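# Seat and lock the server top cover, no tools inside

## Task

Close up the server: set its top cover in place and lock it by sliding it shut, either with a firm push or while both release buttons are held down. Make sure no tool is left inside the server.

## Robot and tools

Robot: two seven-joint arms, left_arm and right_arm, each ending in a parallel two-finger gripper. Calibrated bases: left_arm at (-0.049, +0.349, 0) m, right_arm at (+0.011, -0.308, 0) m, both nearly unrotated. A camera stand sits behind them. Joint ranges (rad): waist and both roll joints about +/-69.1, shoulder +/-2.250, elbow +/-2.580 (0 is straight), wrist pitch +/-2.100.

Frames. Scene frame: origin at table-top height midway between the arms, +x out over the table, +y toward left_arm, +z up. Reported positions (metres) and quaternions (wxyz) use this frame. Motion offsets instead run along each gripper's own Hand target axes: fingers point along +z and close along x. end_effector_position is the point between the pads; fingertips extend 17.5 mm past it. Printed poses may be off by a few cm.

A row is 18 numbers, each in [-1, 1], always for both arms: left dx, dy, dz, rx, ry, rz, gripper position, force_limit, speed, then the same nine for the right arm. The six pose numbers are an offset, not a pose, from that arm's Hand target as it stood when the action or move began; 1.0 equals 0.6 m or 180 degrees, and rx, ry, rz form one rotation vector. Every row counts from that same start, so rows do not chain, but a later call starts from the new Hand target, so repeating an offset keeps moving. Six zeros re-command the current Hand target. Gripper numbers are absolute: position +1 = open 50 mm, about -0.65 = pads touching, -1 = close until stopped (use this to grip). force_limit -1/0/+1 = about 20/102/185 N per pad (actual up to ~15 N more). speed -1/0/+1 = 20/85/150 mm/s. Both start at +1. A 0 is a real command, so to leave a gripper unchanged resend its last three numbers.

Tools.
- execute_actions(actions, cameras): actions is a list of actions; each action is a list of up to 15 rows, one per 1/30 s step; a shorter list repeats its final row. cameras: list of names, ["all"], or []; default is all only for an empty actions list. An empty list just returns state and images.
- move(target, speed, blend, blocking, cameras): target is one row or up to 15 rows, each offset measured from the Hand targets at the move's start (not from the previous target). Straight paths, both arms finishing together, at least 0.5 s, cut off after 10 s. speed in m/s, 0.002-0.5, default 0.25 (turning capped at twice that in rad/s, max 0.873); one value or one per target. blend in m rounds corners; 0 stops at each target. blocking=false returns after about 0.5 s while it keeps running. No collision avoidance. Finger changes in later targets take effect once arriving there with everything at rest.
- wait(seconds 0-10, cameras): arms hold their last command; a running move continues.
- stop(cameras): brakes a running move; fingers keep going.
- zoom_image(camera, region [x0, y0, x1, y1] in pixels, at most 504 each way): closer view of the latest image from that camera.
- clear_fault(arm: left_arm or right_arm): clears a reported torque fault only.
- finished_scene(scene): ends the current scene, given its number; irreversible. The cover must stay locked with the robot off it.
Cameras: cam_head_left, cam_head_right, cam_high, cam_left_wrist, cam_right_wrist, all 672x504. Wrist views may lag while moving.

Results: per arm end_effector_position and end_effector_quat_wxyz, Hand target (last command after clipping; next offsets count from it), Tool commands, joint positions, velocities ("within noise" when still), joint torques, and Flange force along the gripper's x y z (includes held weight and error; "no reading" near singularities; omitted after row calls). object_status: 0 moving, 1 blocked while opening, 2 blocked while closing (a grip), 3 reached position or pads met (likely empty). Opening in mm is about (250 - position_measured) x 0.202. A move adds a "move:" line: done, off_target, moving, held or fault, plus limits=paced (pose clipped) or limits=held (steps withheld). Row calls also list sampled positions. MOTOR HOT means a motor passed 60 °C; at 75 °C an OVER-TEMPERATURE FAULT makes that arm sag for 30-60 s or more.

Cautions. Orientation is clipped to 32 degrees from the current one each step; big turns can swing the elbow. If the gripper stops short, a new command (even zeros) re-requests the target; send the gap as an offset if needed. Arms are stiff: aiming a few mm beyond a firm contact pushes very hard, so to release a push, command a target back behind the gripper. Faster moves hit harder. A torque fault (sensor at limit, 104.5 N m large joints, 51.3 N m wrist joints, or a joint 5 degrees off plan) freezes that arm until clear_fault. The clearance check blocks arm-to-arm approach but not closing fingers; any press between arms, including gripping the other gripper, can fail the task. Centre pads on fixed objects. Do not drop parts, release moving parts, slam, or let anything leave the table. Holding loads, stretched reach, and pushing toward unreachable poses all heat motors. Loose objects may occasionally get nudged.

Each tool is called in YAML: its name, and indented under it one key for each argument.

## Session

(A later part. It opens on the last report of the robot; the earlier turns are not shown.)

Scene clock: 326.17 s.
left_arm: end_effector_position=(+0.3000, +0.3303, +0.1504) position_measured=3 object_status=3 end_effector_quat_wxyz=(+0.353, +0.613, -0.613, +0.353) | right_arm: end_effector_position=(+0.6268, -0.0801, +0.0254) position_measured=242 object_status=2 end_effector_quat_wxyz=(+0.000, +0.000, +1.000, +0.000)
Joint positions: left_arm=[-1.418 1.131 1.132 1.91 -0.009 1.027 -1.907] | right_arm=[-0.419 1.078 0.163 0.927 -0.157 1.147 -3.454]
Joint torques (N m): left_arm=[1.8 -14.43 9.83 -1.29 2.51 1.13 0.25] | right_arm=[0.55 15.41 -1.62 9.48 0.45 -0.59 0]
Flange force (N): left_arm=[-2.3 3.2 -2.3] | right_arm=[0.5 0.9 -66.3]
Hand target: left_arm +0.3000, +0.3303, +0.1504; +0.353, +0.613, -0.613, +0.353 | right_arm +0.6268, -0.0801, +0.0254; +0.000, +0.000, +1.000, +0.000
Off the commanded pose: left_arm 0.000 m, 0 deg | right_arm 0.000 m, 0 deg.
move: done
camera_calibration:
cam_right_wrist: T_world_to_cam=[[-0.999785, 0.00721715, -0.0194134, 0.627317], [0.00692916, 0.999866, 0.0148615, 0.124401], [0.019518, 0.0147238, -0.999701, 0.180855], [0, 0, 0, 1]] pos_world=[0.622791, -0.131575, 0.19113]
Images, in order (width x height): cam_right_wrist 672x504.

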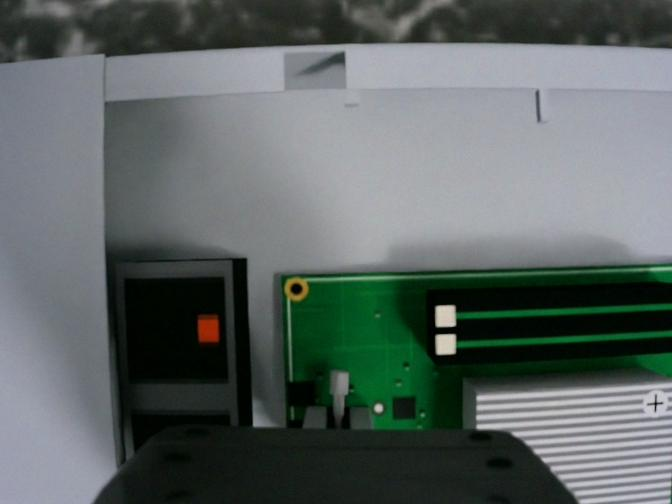

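move:
  target:
    - [0,0,0,0,0,0,1,1,1,0,0,-0.001,0,0,0,-0.287,-0.5,-0.5]
  speed: [0.04]
  cameras: ["cam_right_wrist"]

zoom_image:
  camera: "cam_right_wrist"
  region: [260, 340, 430, 440]

Scene clock: 338.13 s.
left_arm: end_effector_position=(+0.3000, +0.3303, +0.1504) position_measured=3 object_status=3 end_effector_quat_wxyz=(+0.353, +0.613, -0.613, +0.353) | right_arm: end_effector_position=(+0.6267, -0.0802, +0.0260) position_measured=195 object_status=3 end_effector_quat_wxyz=(+0.000, +0.000, +1.000, +0.000)
Joint positions: left_arm=[-1.418 1.131 1.132 1.91 -0.009 1.027 -1.907] | right_arm=[-0.419 1.077 0.163 0.927 -0.157 1.148 -3.454]
Joint torques (N m): left_arm=[1.78 -14.38 9.9 -1.27 2.53 1.09 0.23] | right_arm=[-1.26 9.56 -2.73 11.6 -0.09 3.74 0.03]
Flange force (N): left_arm=[-2.4 3.1 -2.4] | right_arm=[-14.3 3.5 -52.5]
Hand target: left_arm +0.3000, +0.3303, +0.1504; +0.353, +0.613, -0.613, +0.353 | right_arm +0.6268, -0.0801, +0.0260; +0.000, +0.000, +1.000, +0.000
Off the commanded pose: left_arm 0.000 m, 0 deg | right_arm 0.000 m, 0 deg.
move: done
camera_calibration:
cam_right_wrist: T_world_to_cam=[[-0.999791, 0.00731024, -0.0191146, 0.627186], [0.00703245, 0.999869, 0.01456, 0.124488], [0.0192186, 0.0144225, -0.999711, 0.181507], [0, 0, 0, 1]] pos_world=[0.622691, -0.131674, 0.19163]
Images, in order (width x height): cam_right_wrist 672x504.

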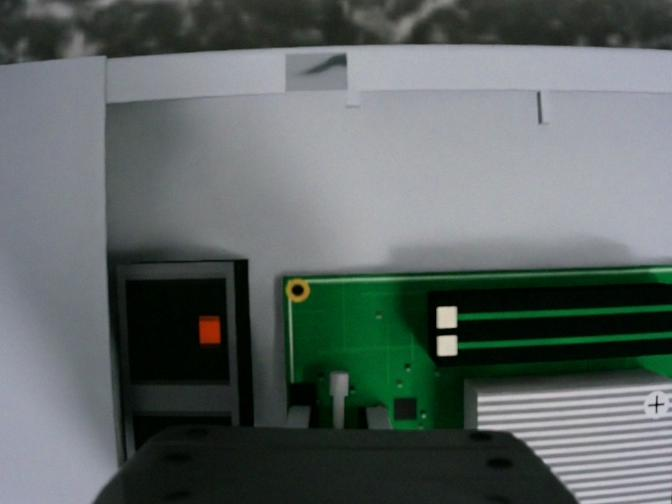

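Scaled by 2.965.

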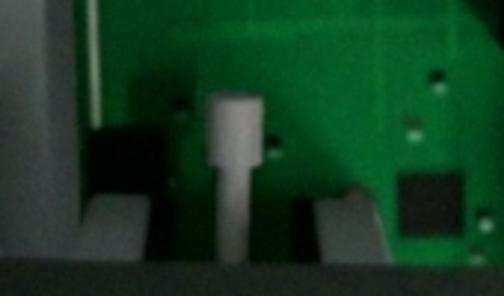

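move:
  target:
    - [0,0,0,0,0,0,1,1,1,0,0,-0.0035,0,0,0,-0.287,-0.5,-0.5]
    - [0,0,0,0,0,0,1,1,1,0,0,-0.0035,0,0,0,-1,-0.5,-0.5]
  speed: [0.04,0.04]
  cameras: ["cam_right_wrist"]

zoom_image:
  camera: "cam_right_wrist"
  region: [260, 340, 430, 440]

Scene clock: 344.33 s.
left_arm: end_effector_position=(+0.3000, +0.3303, +0.1504) position_measured=3 object_status=3 end_effector_quat_wxyz=(+0.353, +0.613, -0.613, +0.353) | right_arm: end_effector_position=(+0.6268, -0.0801, +0.0281) position_measured=242 object_status=2 end_effector_quat_wxyz=(+0.000, +0.000, +1.000, +0.000)
Joint positions: left_arm=[-1.418 1.131 1.132 1.91 -0.009 1.027 -1.907] | right_arm=[-0.419 1.075 0.163 0.925 -0.157 1.152 -3.455]
Joint torques (N m): left_arm=[1.78 -14.5 9.89 -1.3 2.52 1.11 0.28] | right_arm=[0.27 -9.96 -0.08 0.07 0.23 0.95 -0.01]
Flange force (N): left_arm=[-2.5 3.2 -2.2] | right_arm=[-4.0 2.1 -25.7]
Hand target: left_arm +0.3000, +0.3303, +0.1504; +0.353, +0.613, -0.613, +0.353 | right_arm +0.6268, -0.0801, +0.0281; +0.000, +0.000, +1.000, +0.000
Off the commanded pose: left_arm 0.000 m, 0 deg | right_arm 0.000 m, 0 deg.
move: done
camera_calibration:
cam_right_wrist: T_world_to_cam=[[-0.999787, 0.00721419, -0.0193141, 0.627251], [0.00692961, 0.999867, 0.0147608, 0.124381], [0.0194181, 0.0146238, -0.999704, 0.183606], [0, 0, 0, 1]] pos_world=[0.622691, -0.131575, 0.19383]
Images, in order (width x height): cam_right_wrist 672x504.

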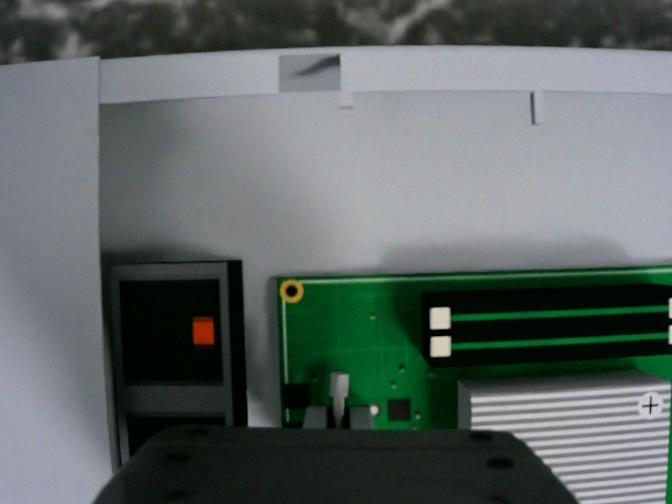

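Scaled by 2.965.

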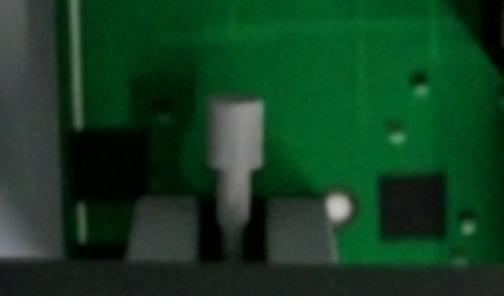

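move:
  target:
    - [0,0,0,0,0,0,1,1,1,0,0,-0.03,0,0,0,-1,-0.5,-0.5]
    - [0,0,0,0,0,0,1,1,1,0,0,-0.19,0,0,0,-1,-0.5,-0.5]
  speed: [0.06,0.12]
  blend: [0.01,0]
  cameras: ["cam_right_wrist","cam_head_left","cam_high","cam_left_wrist"]

Scene clock: 350.97 s.
left_arm: end_effector_position=(+0.3000, +0.3303, +0.1504) position_measured=3 object_status=3 end_effector_quat_wxyz=(+0.353, +0.613, -0.613, +0.353) | right_arm: end_effector_position=(+0.6268, -0.0801, +0.1422) position_measured=242 object_status=2 end_effector_quat_wxyz=(+0.000, +0.000, +1.000, +0.000)
Joint positions: left_arm=[-1.418 1.131 1.132 1.91 -0.009 1.027 -1.907] | right_arm=[-0.417 0.97 0.179 0.774 -0.149 1.406 -3.468]
Joint torques (N m): left_arm=[1.75 -14.42 9.82 -1.25 2.53 1.13 0.24] | right_arm=[0.75 -25.42 1.3 -8.74 0.23 -0.13 -0.07]
Flange force (N): left_arm=[-2.3 3.0 -2.3] | right_arm=[0.2 1.2 -2.5]
Hand target: left_arm +0.3000, +0.3303, +0.1504; +0.353, +0.613, -0.613, +0.353 | right_arm +0.6268, -0.0801, +0.1421; +0.000, +0.000, +1.000, +0.000
Off the commanded pose: left_arm 0.000 m, 0 deg | right_arm 0.000 m, 0 deg.
move: done; blend cut to 0.009 m at target 1
camera_calibration:
cam_left_wrist: T_world_to_cam=[[-0.0379823, -0.484631, 0.873894, 0.041469], [-0.999199, 0.00739188, -0.0393292, 0.36739], [0.0126004, -0.874688, -0.484523, 0.525578], [0, 0, 0, 1]] pos_world=[0.362049, 0.477098, 0.232865]
cam_right_wrist: T_world_to_cam=[[-0.999783, 0.00731618, -0.0195131, 0.629527], [0.00702866, 0.999866, 0.0147627, 0.122634], [0.0196185, 0.0146224, -0.999701, 0.297545], [0, 0, 0, 1]] pos_world=[0.622691, -0.131574, 0.30793]
Images, in order (width x height): cam_head_left 672x504, cam_high 672x504, cam_left_wrist 672x504, cam_right_wrist 672x504.

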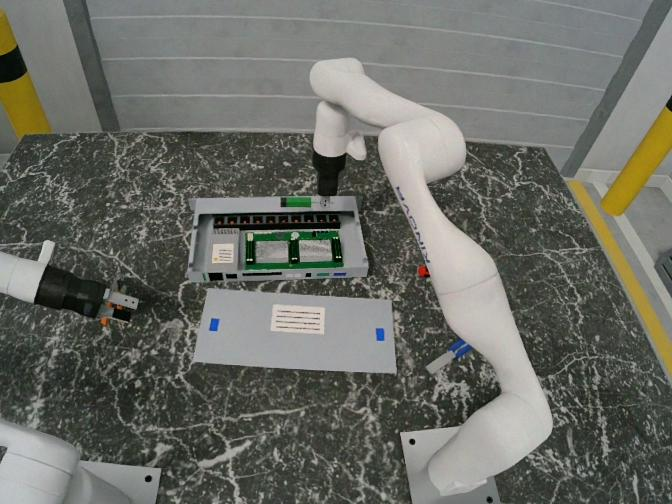

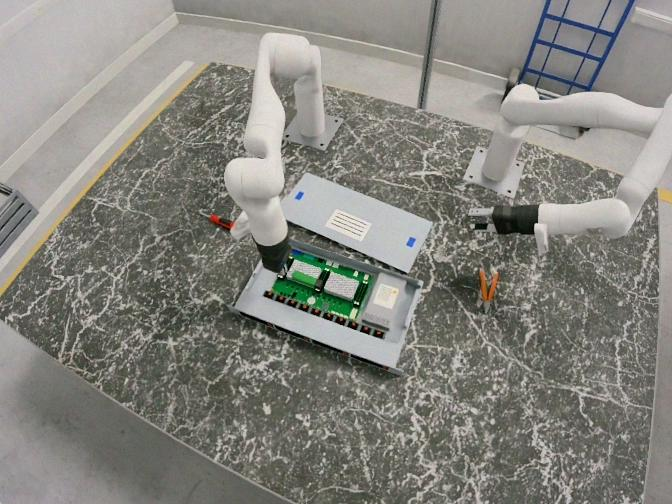

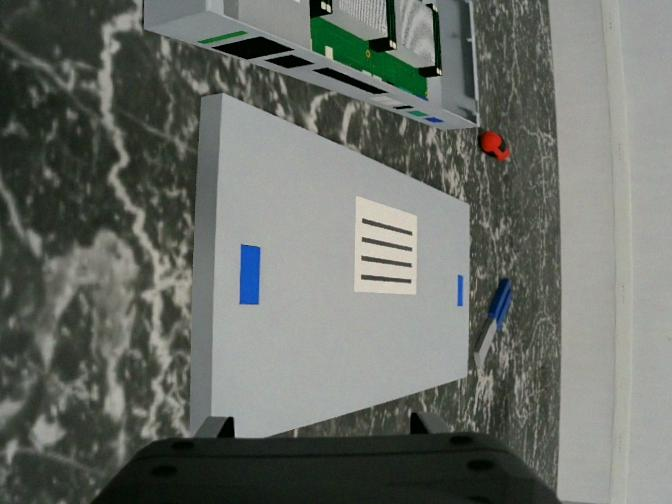

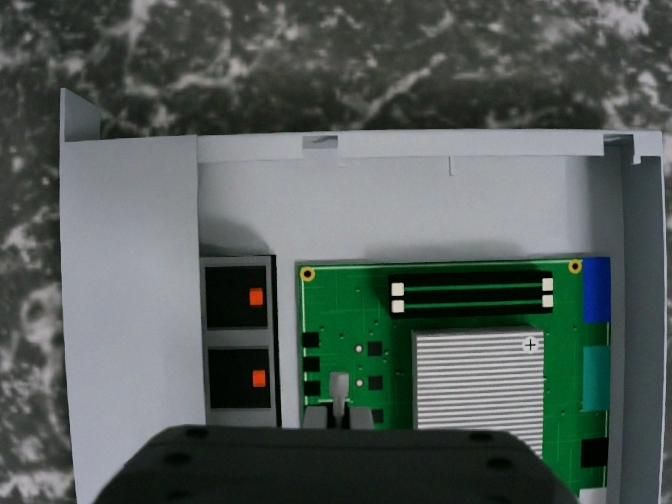

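move:
  target:
    - [0.0641,-0.0917,0.079,-0.2754,-0.2497,0.477,1,1,1,0.0447,-0.6167,0,0,0,0,-1,-0.5,-0.5]
    - [0.0641,-0.0917,0.079,-0.2754,-0.2497,0.477,1,1,1,0.0447,-0.6167,0.201,0,0,0,-1,-0.5,-0.5]
    - [0.0641,-0.0917,0.079,-0.2754,-0.2497,0.477,1,1,1,0.0447,-0.6167,0.201,0,0,0,-0.287,-0.5,-0.5]
    - [0.0641,-0.0917,0.079,-0.2754,-0.2497,0.477,1,1,1,0.0447,-0.6167,0.03,0,0,0,-0.287,-0.5,-0.5]
    - [0.0641,-0.0917,0.079,-0.2754,-0.2497,0.477,1,1,1,0.528,-0.3498,-0.0298,0,0,-0.969,-0.287,-0.5,-0.5]
  speed: [0.45,0.15,0.1,0.2,0.45]
  blend: [0.02,0,0,0.02,0]
  cameras: ["all"]

Scene clock: 442.70 s.
left_arm: end_effector_position=(+0.3550, +0.2700, +0.1600) position_measured=3 object_status=3 end_effector_quat_wxyz=(+0.000, +0.049, +0.999, +0.001) | right_arm: end_effector_position=(+0.3098, -0.2897, +0.1600) position_measured=195 object_status=3 end_effector_quat_wxyz=(+0.000, +0.999, -0.049, +0.000)
Joint positions: left_arm=[-0.706 0.735 1.312 1.841 -0.77 1.2 -2.322] | right_arm=[0.437 0.192 -0.626 2.132 0.149 0.858 -0.412]
Joint torques (N m): left_arm=[1.84 -13.6 7.54 -6.17 0.19 0.14 0.28] | right_arm=[0.86 -8.69 -1.17 -6.5 0.16 -0.16 -0.07]
Flange force (N): left_arm=[0.9 4.8 -0.2] | right_arm=[-0.2 -1.6 -3.8]
Hand target: left_arm +0.3550, +0.2700, +0.1600; +0.000, +0.049, +0.999, +0.001 | right_arm +0.3098, -0.2897, +0.1600; +0.000, +0.999, -0.049, +0.000
Off the commanded pose: left_arm 0.000 m, 0 deg | right_arm 0.000 m, 0 deg.
move: done
camera_calibration:
cam_left_wrist: T_world_to_cam=[[-0.990555, 0.135775, 0.0191536, 0.313432], [0.135551, 0.990691, -0.0125311, -0.249494], [-0.0206767, -0.00981648, -0.999738, 0.337458], [0, 0, 0, 1]] pos_world=[0.351268, 0.207928, 0.32824]
cam_right_wrist: T_world_to_cam=[[0.994356, -0.104411, -0.0188113, -0.335769], [-0.104134, -0.994448, 0.0151739, -0.209155], [-0.0202911, -0.0131294, -0.999708, 0.328873], [0, 0, 0, 1]] pos_world=[0.318768, -0.238734, 0.325634]

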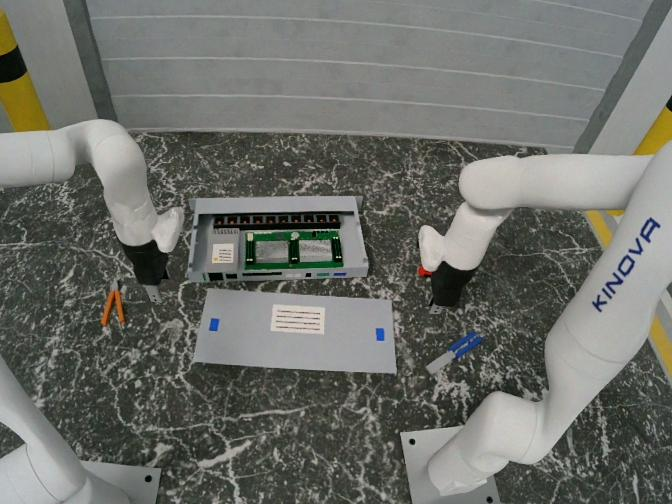

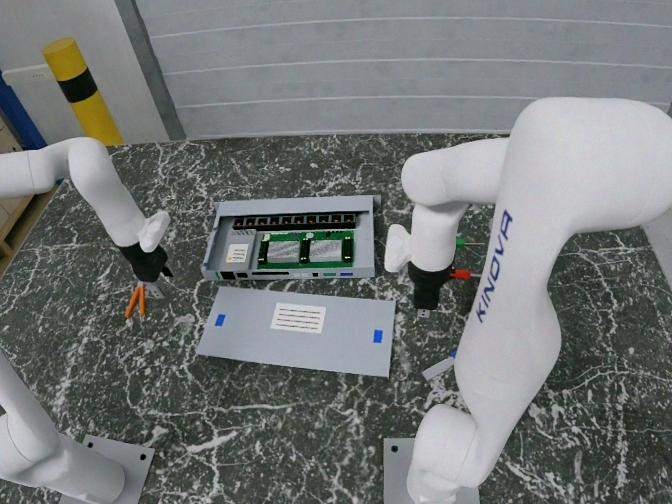

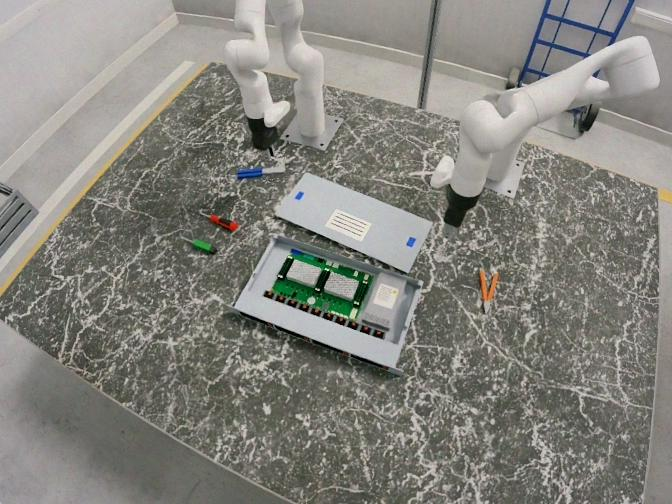

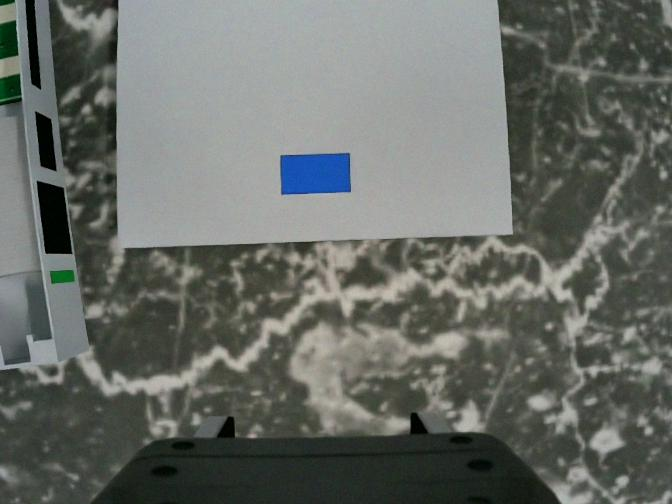

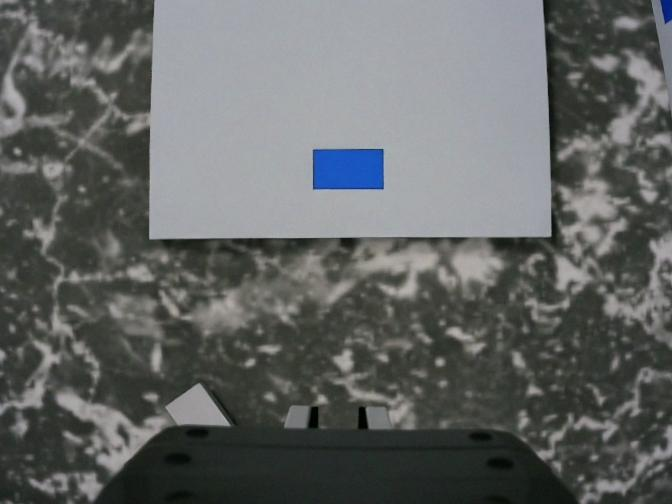

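move:
  target:
    - [0.004,-0.0523,0.15,0,0,0,1,1,1,0.0053,-0.0453,0.15,0,0,0,1,1,1]
    - [0.004,-0.0523,0.2317,0,0,0,1,1,1,0.0053,-0.0453,0.2317,0,0,0,1,1,1]
  speed: [0.3,0.08]
  blend: [0.01,0]
  cameras: ["cam_left_wrist","cam_right_wrist","cam_head_left","cam_head_right"]

Scene clock: 504.13 s.
left_arm: end_effector_position=(+0.3494, +0.2392, +0.0209) position_measured=3 object_status=3 end_effector_quat_wxyz=(+0.000, +0.049, +0.999, +0.001) | right_arm: end_effector_position=(+0.3157, -0.2630, +0.0210) position_measured=3 object_status=3 end_effector_quat_wxyz=(+0.000, +0.999, -0.049, +0.000)
Joint positions: left_arm=[-0.489 0.937 1.046 1.984 -1.071 0.919 -2.036] | right_arm=[0.114 0.545 -0.405 2.294 0.56 0.395 -0.895]
Joint torques (N m): left_arm=[1.82 -15.9 7.84 -3.36 0.13 0.07 0.28] | right_arm=[0.79 -12.25 -1.64 -2.37 0.16 -0.22 -0.04]
Flange force (N): left_arm=[-0.1 5.1 -0.1] | right_arm=[-0.1 -3.0 -1.6]
Hand target: left_arm +0.3494, +0.2392, +0.0209; +0.000, +0.049, +0.999, +0.001 | right_arm +0.3157, -0.2630, +0.0210; +0.000, +0.999, -0.049, +0.000
Off the commanded pose: left_arm 0.000 m, 0 deg | right_arm 0.000 m, 0 deg.
move: done
camera_calibration:
cam_left_wrist: T_world_to_cam=[[-0.990555, 0.135775, 0.0191536, 0.314744], [0.135551, 0.990691, -0.0125311, -0.219866], [-0.0206767, -0.00981648, -0.999738, 0.197975], [0, 0, 0, 1]] pos_world=[0.345668, 0.177028, 0.18914]
cam_right_wrist: T_world_to_cam=[[0.994356, -0.104411, -0.0188113, -0.341463], [-0.104134, -0.994448, 0.0151739, -0.17988], [-0.0202911, -0.0131294, -0.999708, 0.190384], [0, 0, 0, 1]] pos_world=[0.324668, -0.212034, 0.186634]
Images, in order (width x height): cam_head_left 672x504, cam_head_right 672x504, cam_left_wrist 672x504, cam_right_wrist 672x504.

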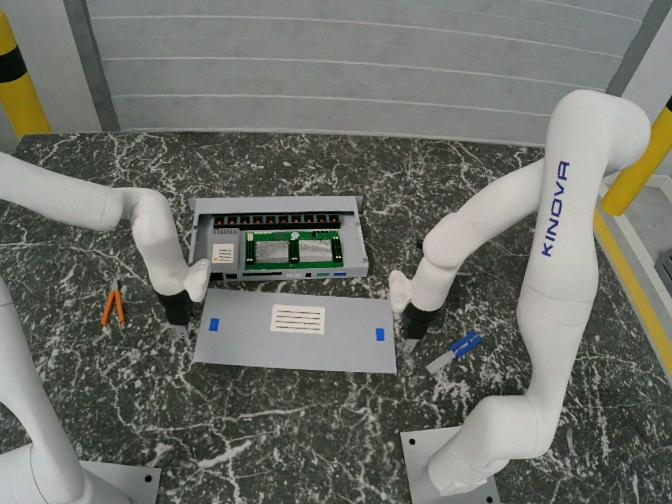

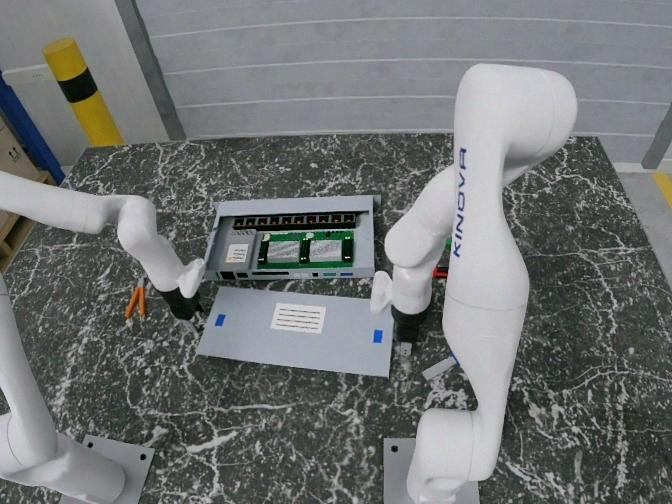

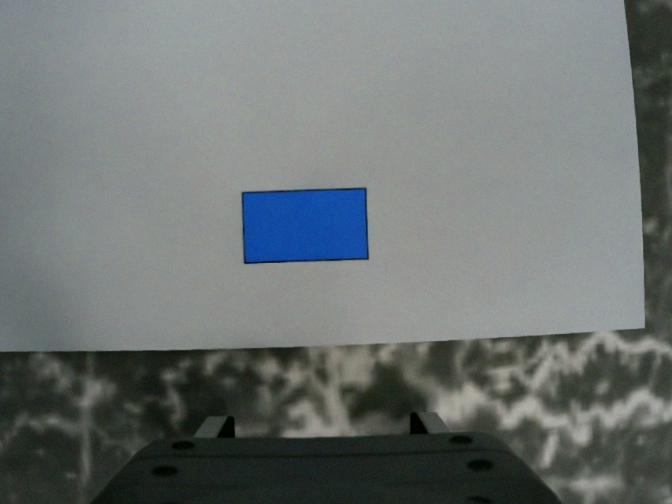

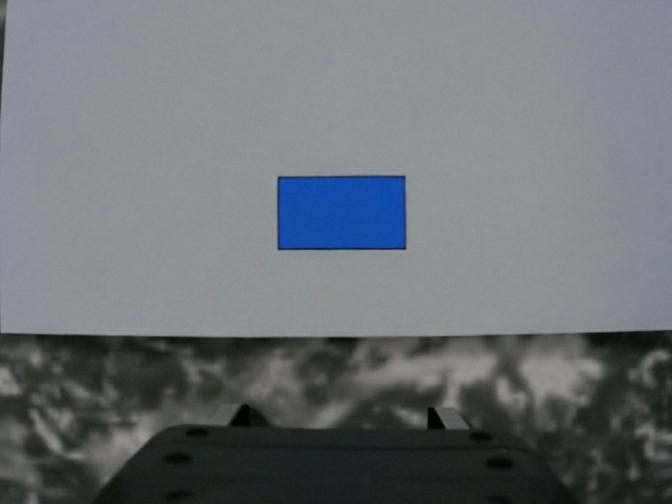

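move:
  target: [-0.0067,0,0.005,0,0,0,1,1,1,0,0,0.005,0,0,0,1,1,1]
  speed: [0.04]

Scene clock: 510.23 s.
left_arm: end_effector_position=(+0.3534, +0.2388, +0.0179) position_measured=3 object_status=3 end_effector_quat_wxyz=(+0.000, +0.049, +0.999, +0.001) | right_arm: end_effector_position=(+0.3157, -0.2630, +0.0180) position_measured=3 object_status=3 end_effector_quat_wxyz=(+0.000, +0.999, -0.049, +0.000)
Joint positions: left_arm=[-0.484 0.947 1.039 1.972 -1.076 0.92 -2.04] | right_arm=[0.106 0.552 -0.394 2.297 0.569 0.383 -0.903]
Joint torques (N m): left_arm=[1.71 -16.13 7.96 -3.25 0.16 0.12 0.27] | right_arm=[1.55 7.17 2.39 -4.94 1.4 -3.42 0.01]
Flange force (N): left_arm=[-0.3 4.7 0.3] | right_arm=[-19.9 -0.7 -77.8]
Hand target: left_arm +0.3534, +0.2388, +0.0179; +0.000, +0.049, +0.999, +0.001 | right_arm +0.3157, -0.2630, +0.0179; +0.000, +0.999, -0.049, +0.000
Off the commanded pose: left_arm 0.000 m, 0 deg | right_arm 0.000 m, 0 deg.
move: done

move:
  target: [0,0,0.0033,0,0,0,1,1,1,0,0,-0.0063,0,0,0,1,1,1]
  speed: [0.04]

Scene clock: 516.13 s.
left_arm: end_effector_position=(+0.3535, +0.2388, +0.0160) position_measured=3 object_status=3 end_effector_quat_wxyz=(+0.000, +0.049, +0.999, +0.001) | right_arm: end_effector_position=(+0.3157, -0.2630, +0.0217) position_measured=3 object_status=3 end_effector_quat_wxyz=(+0.000, +0.999, -0.049, +0.000)
Joint positions: left_arm=[-0.482 0.95 1.036 1.973 -1.081 0.917 -2.037] | right_arm=[0.117 0.543 -0.407 2.294 0.558 0.398 -0.893]
Joint torques (N m): left_arm=[3.13 1.51 -3.01 -3.62 -3.73 -4.42 0.44] | right_arm=[0.76 -12.3 -1.54 -2.4 0.18 -0.2 -0.09]
Flange force (N): left_arm=[12.6 11.0 -69.9] | right_arm=[0.2 -2.8 -2.0]
Hand target: left_arm +0.3535, +0.2388, +0.0159; +0.000, +0.049, +0.999, +0.001 | right_arm +0.3157, -0.2630, +0.0217; +0.000, +0.999, -0.049, +0.000
Off the commanded pose: left_arm 0.000 m, 0 deg | right_arm 0.000 m, 0 deg.
move: done

move:
  target:
    - [0,-0.015,-0.0063,0,0,0,1,1,1,0,-0.015,-0.0015,0,0,0,1,1,1]
    - [0,-0.0335,-0.0063,0,0,0,1,1,1,0,-0.0335,-0.0015,0,0,0,1,1,1]
  speed: [0.06,0.04]
  blend: [0.003,0]
  cameras: ["cam_left_wrist","cam_right_wrist"]

Scene clock: 524.13 s.
left_arm: end_effector_position=(+0.3515, +0.2188, +0.0197) position_measured=3 object_status=3 end_effector_quat_wxyz=(+0.000, +0.049, +0.999, +0.001) | right_arm: end_effector_position=(+0.3176, -0.2430, +0.0226) position_measured=3 object_status=3 end_effector_quat_wxyz=(+0.000, +0.999, -0.049, +0.000)
Joint positions: left_arm=[-0.434 0.947 1.04 1.958 -1.067 0.927 -2.005] | right_arm=[0.057 0.546 -0.41 2.276 0.545 0.411 -0.939]
Joint torques (N m): left_arm=[1.91 -16.22 8.01 -3.31 0.2 0.08 0.27] | right_arm=[0.82 -12.41 -1.58 -2.58 0.17 -0.25 -0.05]
Flange force (N): left_arm=[-0.5 5.1 0.1] | right_arm=[-0.3 -3.0 -2.1]
Hand target: left_arm +0.3515, +0.2188, +0.0197; +0.000, +0.049, +0.999, +0.001 | right_arm +0.3176, -0.2430, +0.0226; +0.000, +0.999, -0.049, +0.000
Off the commanded pose: left_arm 0.000 m, 0 deg | right_arm 0.000 m, 0 deg.
move: done
camera_calibration:
cam_left_wrist: T_world_to_cam=[[-0.990552, 0.135775, 0.0192662, 0.319582], [0.135552, 0.990692, -0.0124456, -0.200071], [-0.0207767, -0.00971648, -0.999737, 0.196638], [0, 0, 0, 1]] pos_world=[0.347768, 0.156728, 0.187939]
cam_right_wrist: T_world_to_cam=[[0.994354, -0.104412, -0.0189107, -0.341213], [-0.104133, -0.994447, 0.0151843, -0.159821], [-0.0203911, -0.0131294, -0.999706, 0.192416], [0, 0, 0, 1]] pos_world=[0.326568, -0.192034, 0.188334]
Images, in order (width x height): cam_left_wrist 672x504, cam_right_wrist 672x504.

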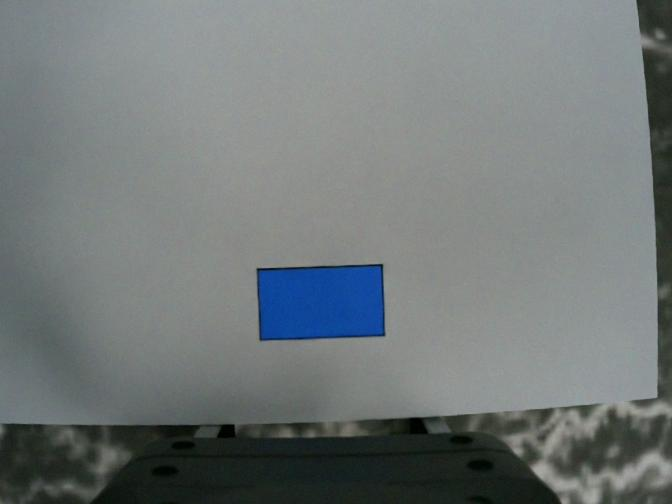

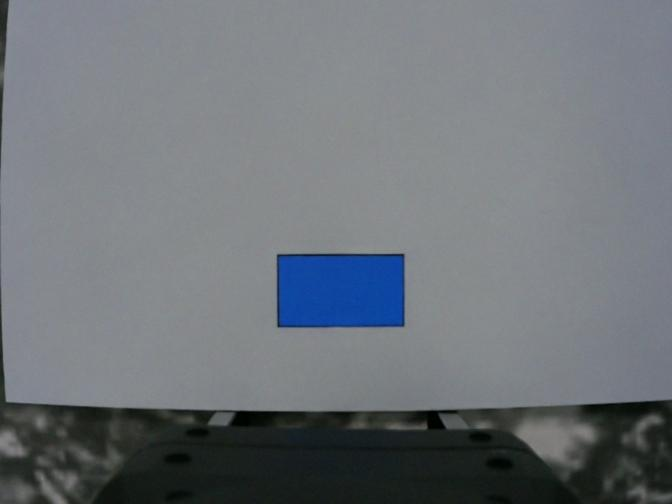

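move:
  target: [0,-0.006,0,0,0,0,1,1,1,0,-0.006,0,0,0,0,1,1,1]
  speed: [0.02]

Scene clock: 531.70 s.
left_arm: end_effector_position=(+0.3512, +0.2154, +0.0196) position_measured=3 object_status=3 end_effector_quat_wxyz=(+0.000, +0.049, +0.999, +0.001) | right_arm: end_effector_position=(+0.3179, -0.2396, +0.0226) position_measured=3 object_status=3 end_effector_quat_wxyz=(+0.000, +0.999, -0.049, +0.000)
Joint positions: left_arm=[-0.425 0.947 1.039 1.955 -1.066 0.929 -1.999] | right_arm=[0.046 0.547 -0.41 2.272 0.543 0.414 -0.948]
Joint torques (N m): left_arm=[18.83 -6.42 22.19 -0.37 4.58 -10.6 -1] | right_arm=[-9.14 -9.72 -15.57 -11.82 -3.85 -10.94 -1.4]
Flange force (N): left_arm=[-4.3 42.3 -12.3] | right_arm=[-2.8 35.4 -12.5]
Hand target: left_arm +0.3511, +0.2152, +0.0197; +0.000, +0.049, +0.999, +0.001 | right_arm +0.3180, -0.2394, +0.0226; +0.000, +0.999, -0.049, +0.000
Off the commanded pose: left_arm 0.000 m, 0 deg | right_arm 0.000 m, 0 deg.
move: done

move:
  target:
    - [0,-0.0017,0,0,0,0,1,1,1,0,-0.0017,0,0,0,0,1,1,1]
    - [0,-0.0017,-0.025,0,0,0,1,1,1,0,-0.0017,-0.025,0,0,0,1,1,1]
  speed: [0.02,0.03]
  cameras: ["cam_left_wrist","cam_right_wrist","cam_head_left","cam_high"]

Scene clock: 538.70 s.
left_arm: end_effector_position=(+0.3510, +0.2142, +0.0347) position_measured=3 object_status=3 end_effector_quat_wxyz=(+0.000, +0.049, +0.999, +0.001) | right_arm: end_effector_position=(+0.3181, -0.2384, +0.0376) position_measured=3 object_status=3 end_effector_quat_wxyz=(+0.000, +0.999, -0.049, +0.000)
Joint positions: left_arm=[-0.437 0.924 1.069 1.946 -1.03 0.956 -2.021] | right_arm=[0.081 0.51 -0.456 2.259 0.499 0.467 -0.91]
Joint torques (N m): left_arm=[26.36 -9.69 33.45 -1.95 7.06 -15.06 -1.53] | right_arm=[-12.43 -15.54 -20.84 -20.86 -5.72 -15.42 -1.94]
Flange force (N): left_arm=[-8.4 58.1 6.0] | right_arm=[-8.0 50.1 5.4]
Hand target: left_arm +0.3510, +0.2142, +0.0347; +0.000, +0.049, +0.999, +0.001 | right_arm +0.3181, -0.2384, +0.0376; +0.000, +0.999, -0.049, +0.000
Off the commanded pose: left_arm 0.000 m, 0 deg | right_arm 0.000 m, 0 deg.
move: done
camera_calibration:
cam_left_wrist: T_world_to_cam=[[-0.990555, 0.135775, 0.0191536, 0.319459], [0.135551, 0.990691, -0.0125311, -0.195143], [-0.0206767, -0.00981648, -0.999738, 0.211559], [0, 0, 0, 1]] pos_world=[0.347268, 0.152028, 0.20294]
cam_right_wrist: T_world_to_cam=[[0.994356, -0.104411, -0.0188113, -0.340969], [-0.104134, -0.994448, 0.0151739, -0.155418], [-0.0202911, -0.0131294, -0.999708, 0.207351], [0, 0, 0, 1]] pos_world=[0.327068, -0.187434, 0.203234]
Images, in order (width x height): cam_head_left 672x504, cam_high 672x504, cam_left_wrist 672x504, cam_right_wrist 672x504.

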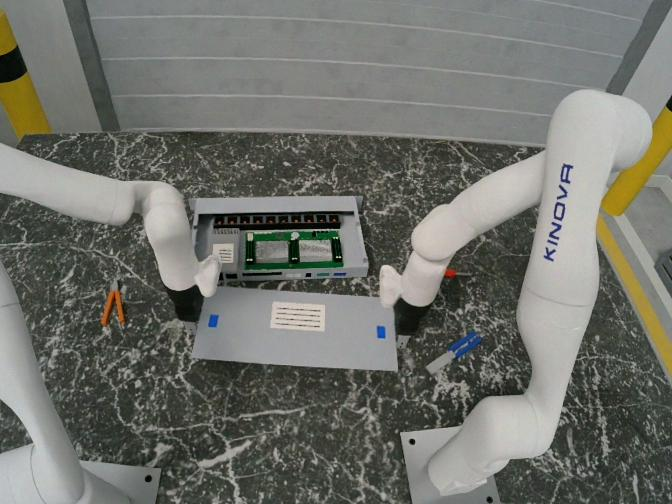

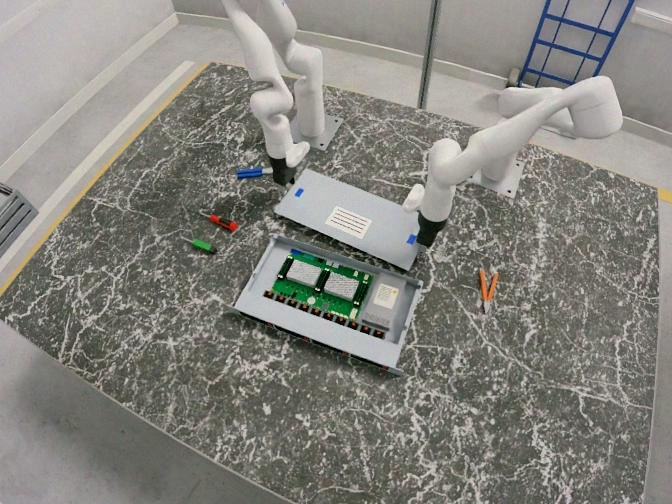

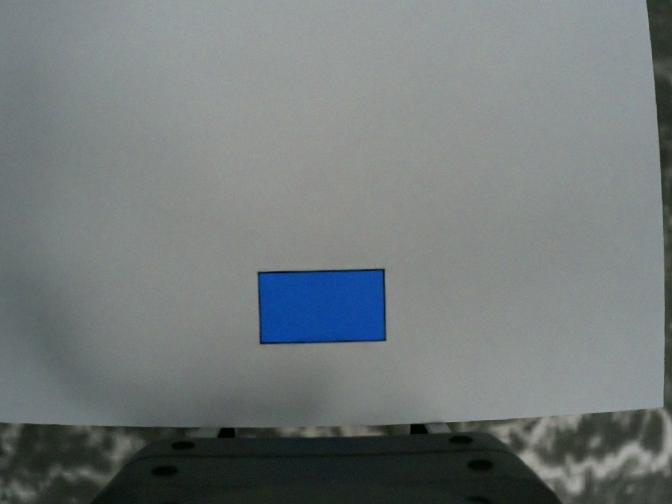

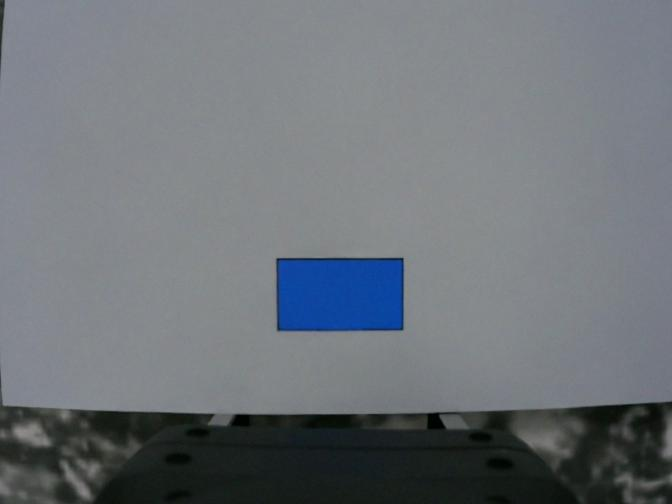

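move:
  target:
    - [0,0,-0.0917,0,0,0,1,1,1,0,0,-0.0917,0,0,0,1,1,1]
    - [-0.3336,0.1158,-0.0917,0,0,-0.0353,1,1,1,0.4194,-0.1205,-0.0917,0,0,-0.0353,1,1,1]
  speed: [0.06,0.1]
  blend: [0.01,0]
  cameras: ["all"]

Scene clock: 592.87 s.
left_arm: end_effector_position=(+0.5571, +0.2637, +0.0896) position_measured=3 object_status=3 end_effector_quat_wxyz=(+0.000, -0.006, +1.000, +0.001) | right_arm: end_effector_position=(+0.5756, -0.1911, +0.0927) position_measured=3 object_status=3 end_effector_quat_wxyz=(+0.000, +1.000, +0.006, +0.000)
Joint positions: left_arm=[-0.369 1.106 1.07 1.135 -0.928 1.371 -2.494] | right_arm=[0.052 0.85 -0.522 1.269 0.428 1.13 -0.525]
Joint torques (N m): left_arm=[22.45 -23.48 25.06 -0.52 9.15 -5.58 -0.76] | right_arm=[-15.53 -24.19 -20.15 -11.8 -8.34 -6.44 -1.19]
Flange force (N): left_arm=[-4.6 35.0 4.2] | right_arm=[-2.9 29.9 0.9]
Hand target: left_arm +0.5571, +0.2636, +0.0897; +0.000, -0.006, +1.000, +0.001 | right_arm +0.5756, -0.1911, +0.0927; +0.000, +1.000, +0.006, +0.000
Off the commanded pose: left_arm 0.000 m, 0 deg | right_arm 0.000 m, 0 deg.
move: done
camera_calibration:
cam_left_wrist: T_world_to_cam=[[-0.999497, 0.0253585, 0.0190505, 0.549922], [0.0251245, 0.999607, -0.0124261, -0.212274], [-0.0193581, -0.0119413, -0.999741, 0.271124], [0, 0, 0, 1]] pos_world=[0.560227, 0.201483, 0.25794]
cam_right_wrist: T_world_to_cam=[[0.999803, 0.00627948, -0.0188544, -0.573006], [0.00656825, -0.999861, 0.0152931, -0.147199], [-0.0187558, -0.015414, -0.999705, 0.266966], [0, 0, 0, 1]] pos_world=[0.578867, -0.139466, 0.258335]

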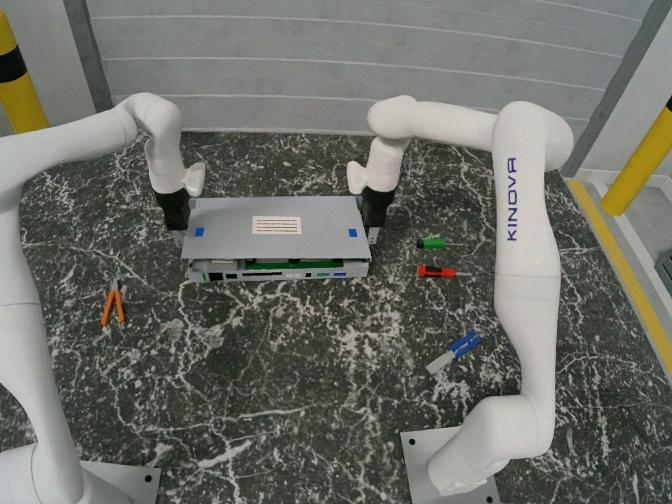

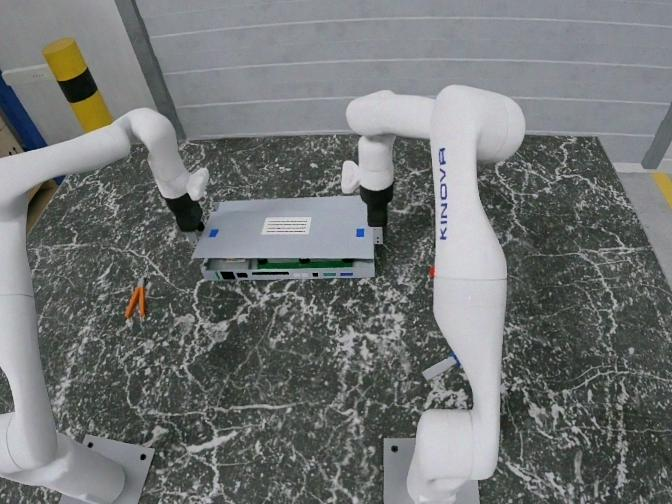

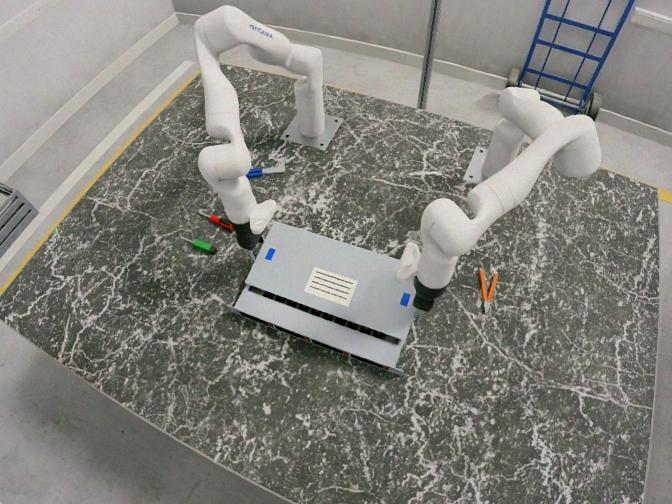

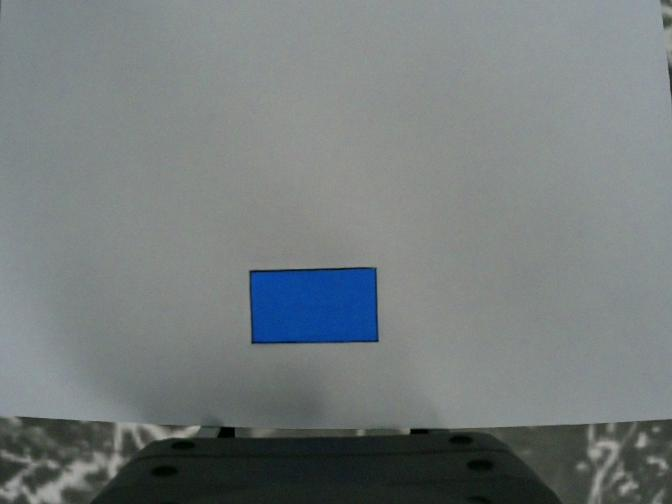

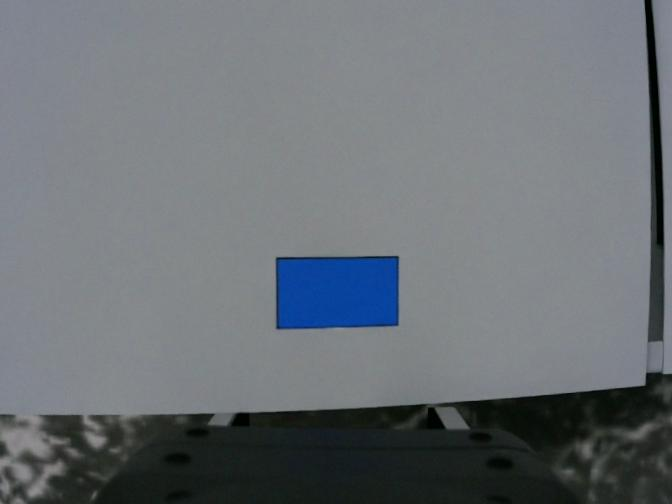

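zoom_image:
  camera: "cam_head_left"
  region: [160, 170, 400, 300]

zoom_image:
  camera: "cam_high"
  region: [220, 210, 440, 390]

zoom_image:
  camera: "cam_head_right"
  region: [170, 170, 410, 300]

Scaled by 2.100 from the camera's 672x504 image, which has a finer 960x720 frame.

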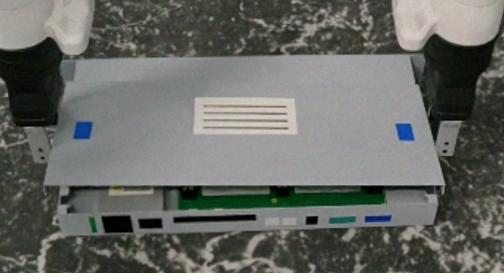

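Scaled by 2.291 from the camera's 672x504 image, which has a finer 960x720 frame.

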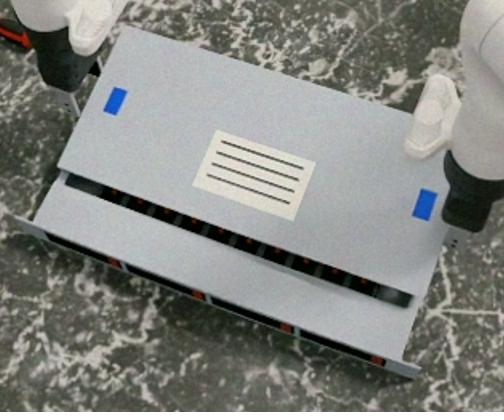

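Scaled by 2.100 from the camera's 672x504 image, which has a finer 960x720 frame.

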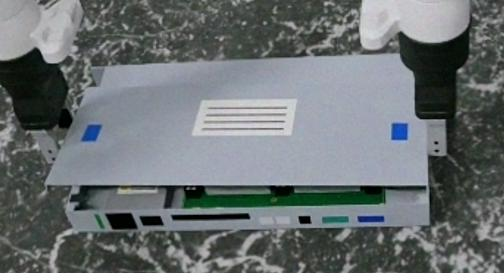

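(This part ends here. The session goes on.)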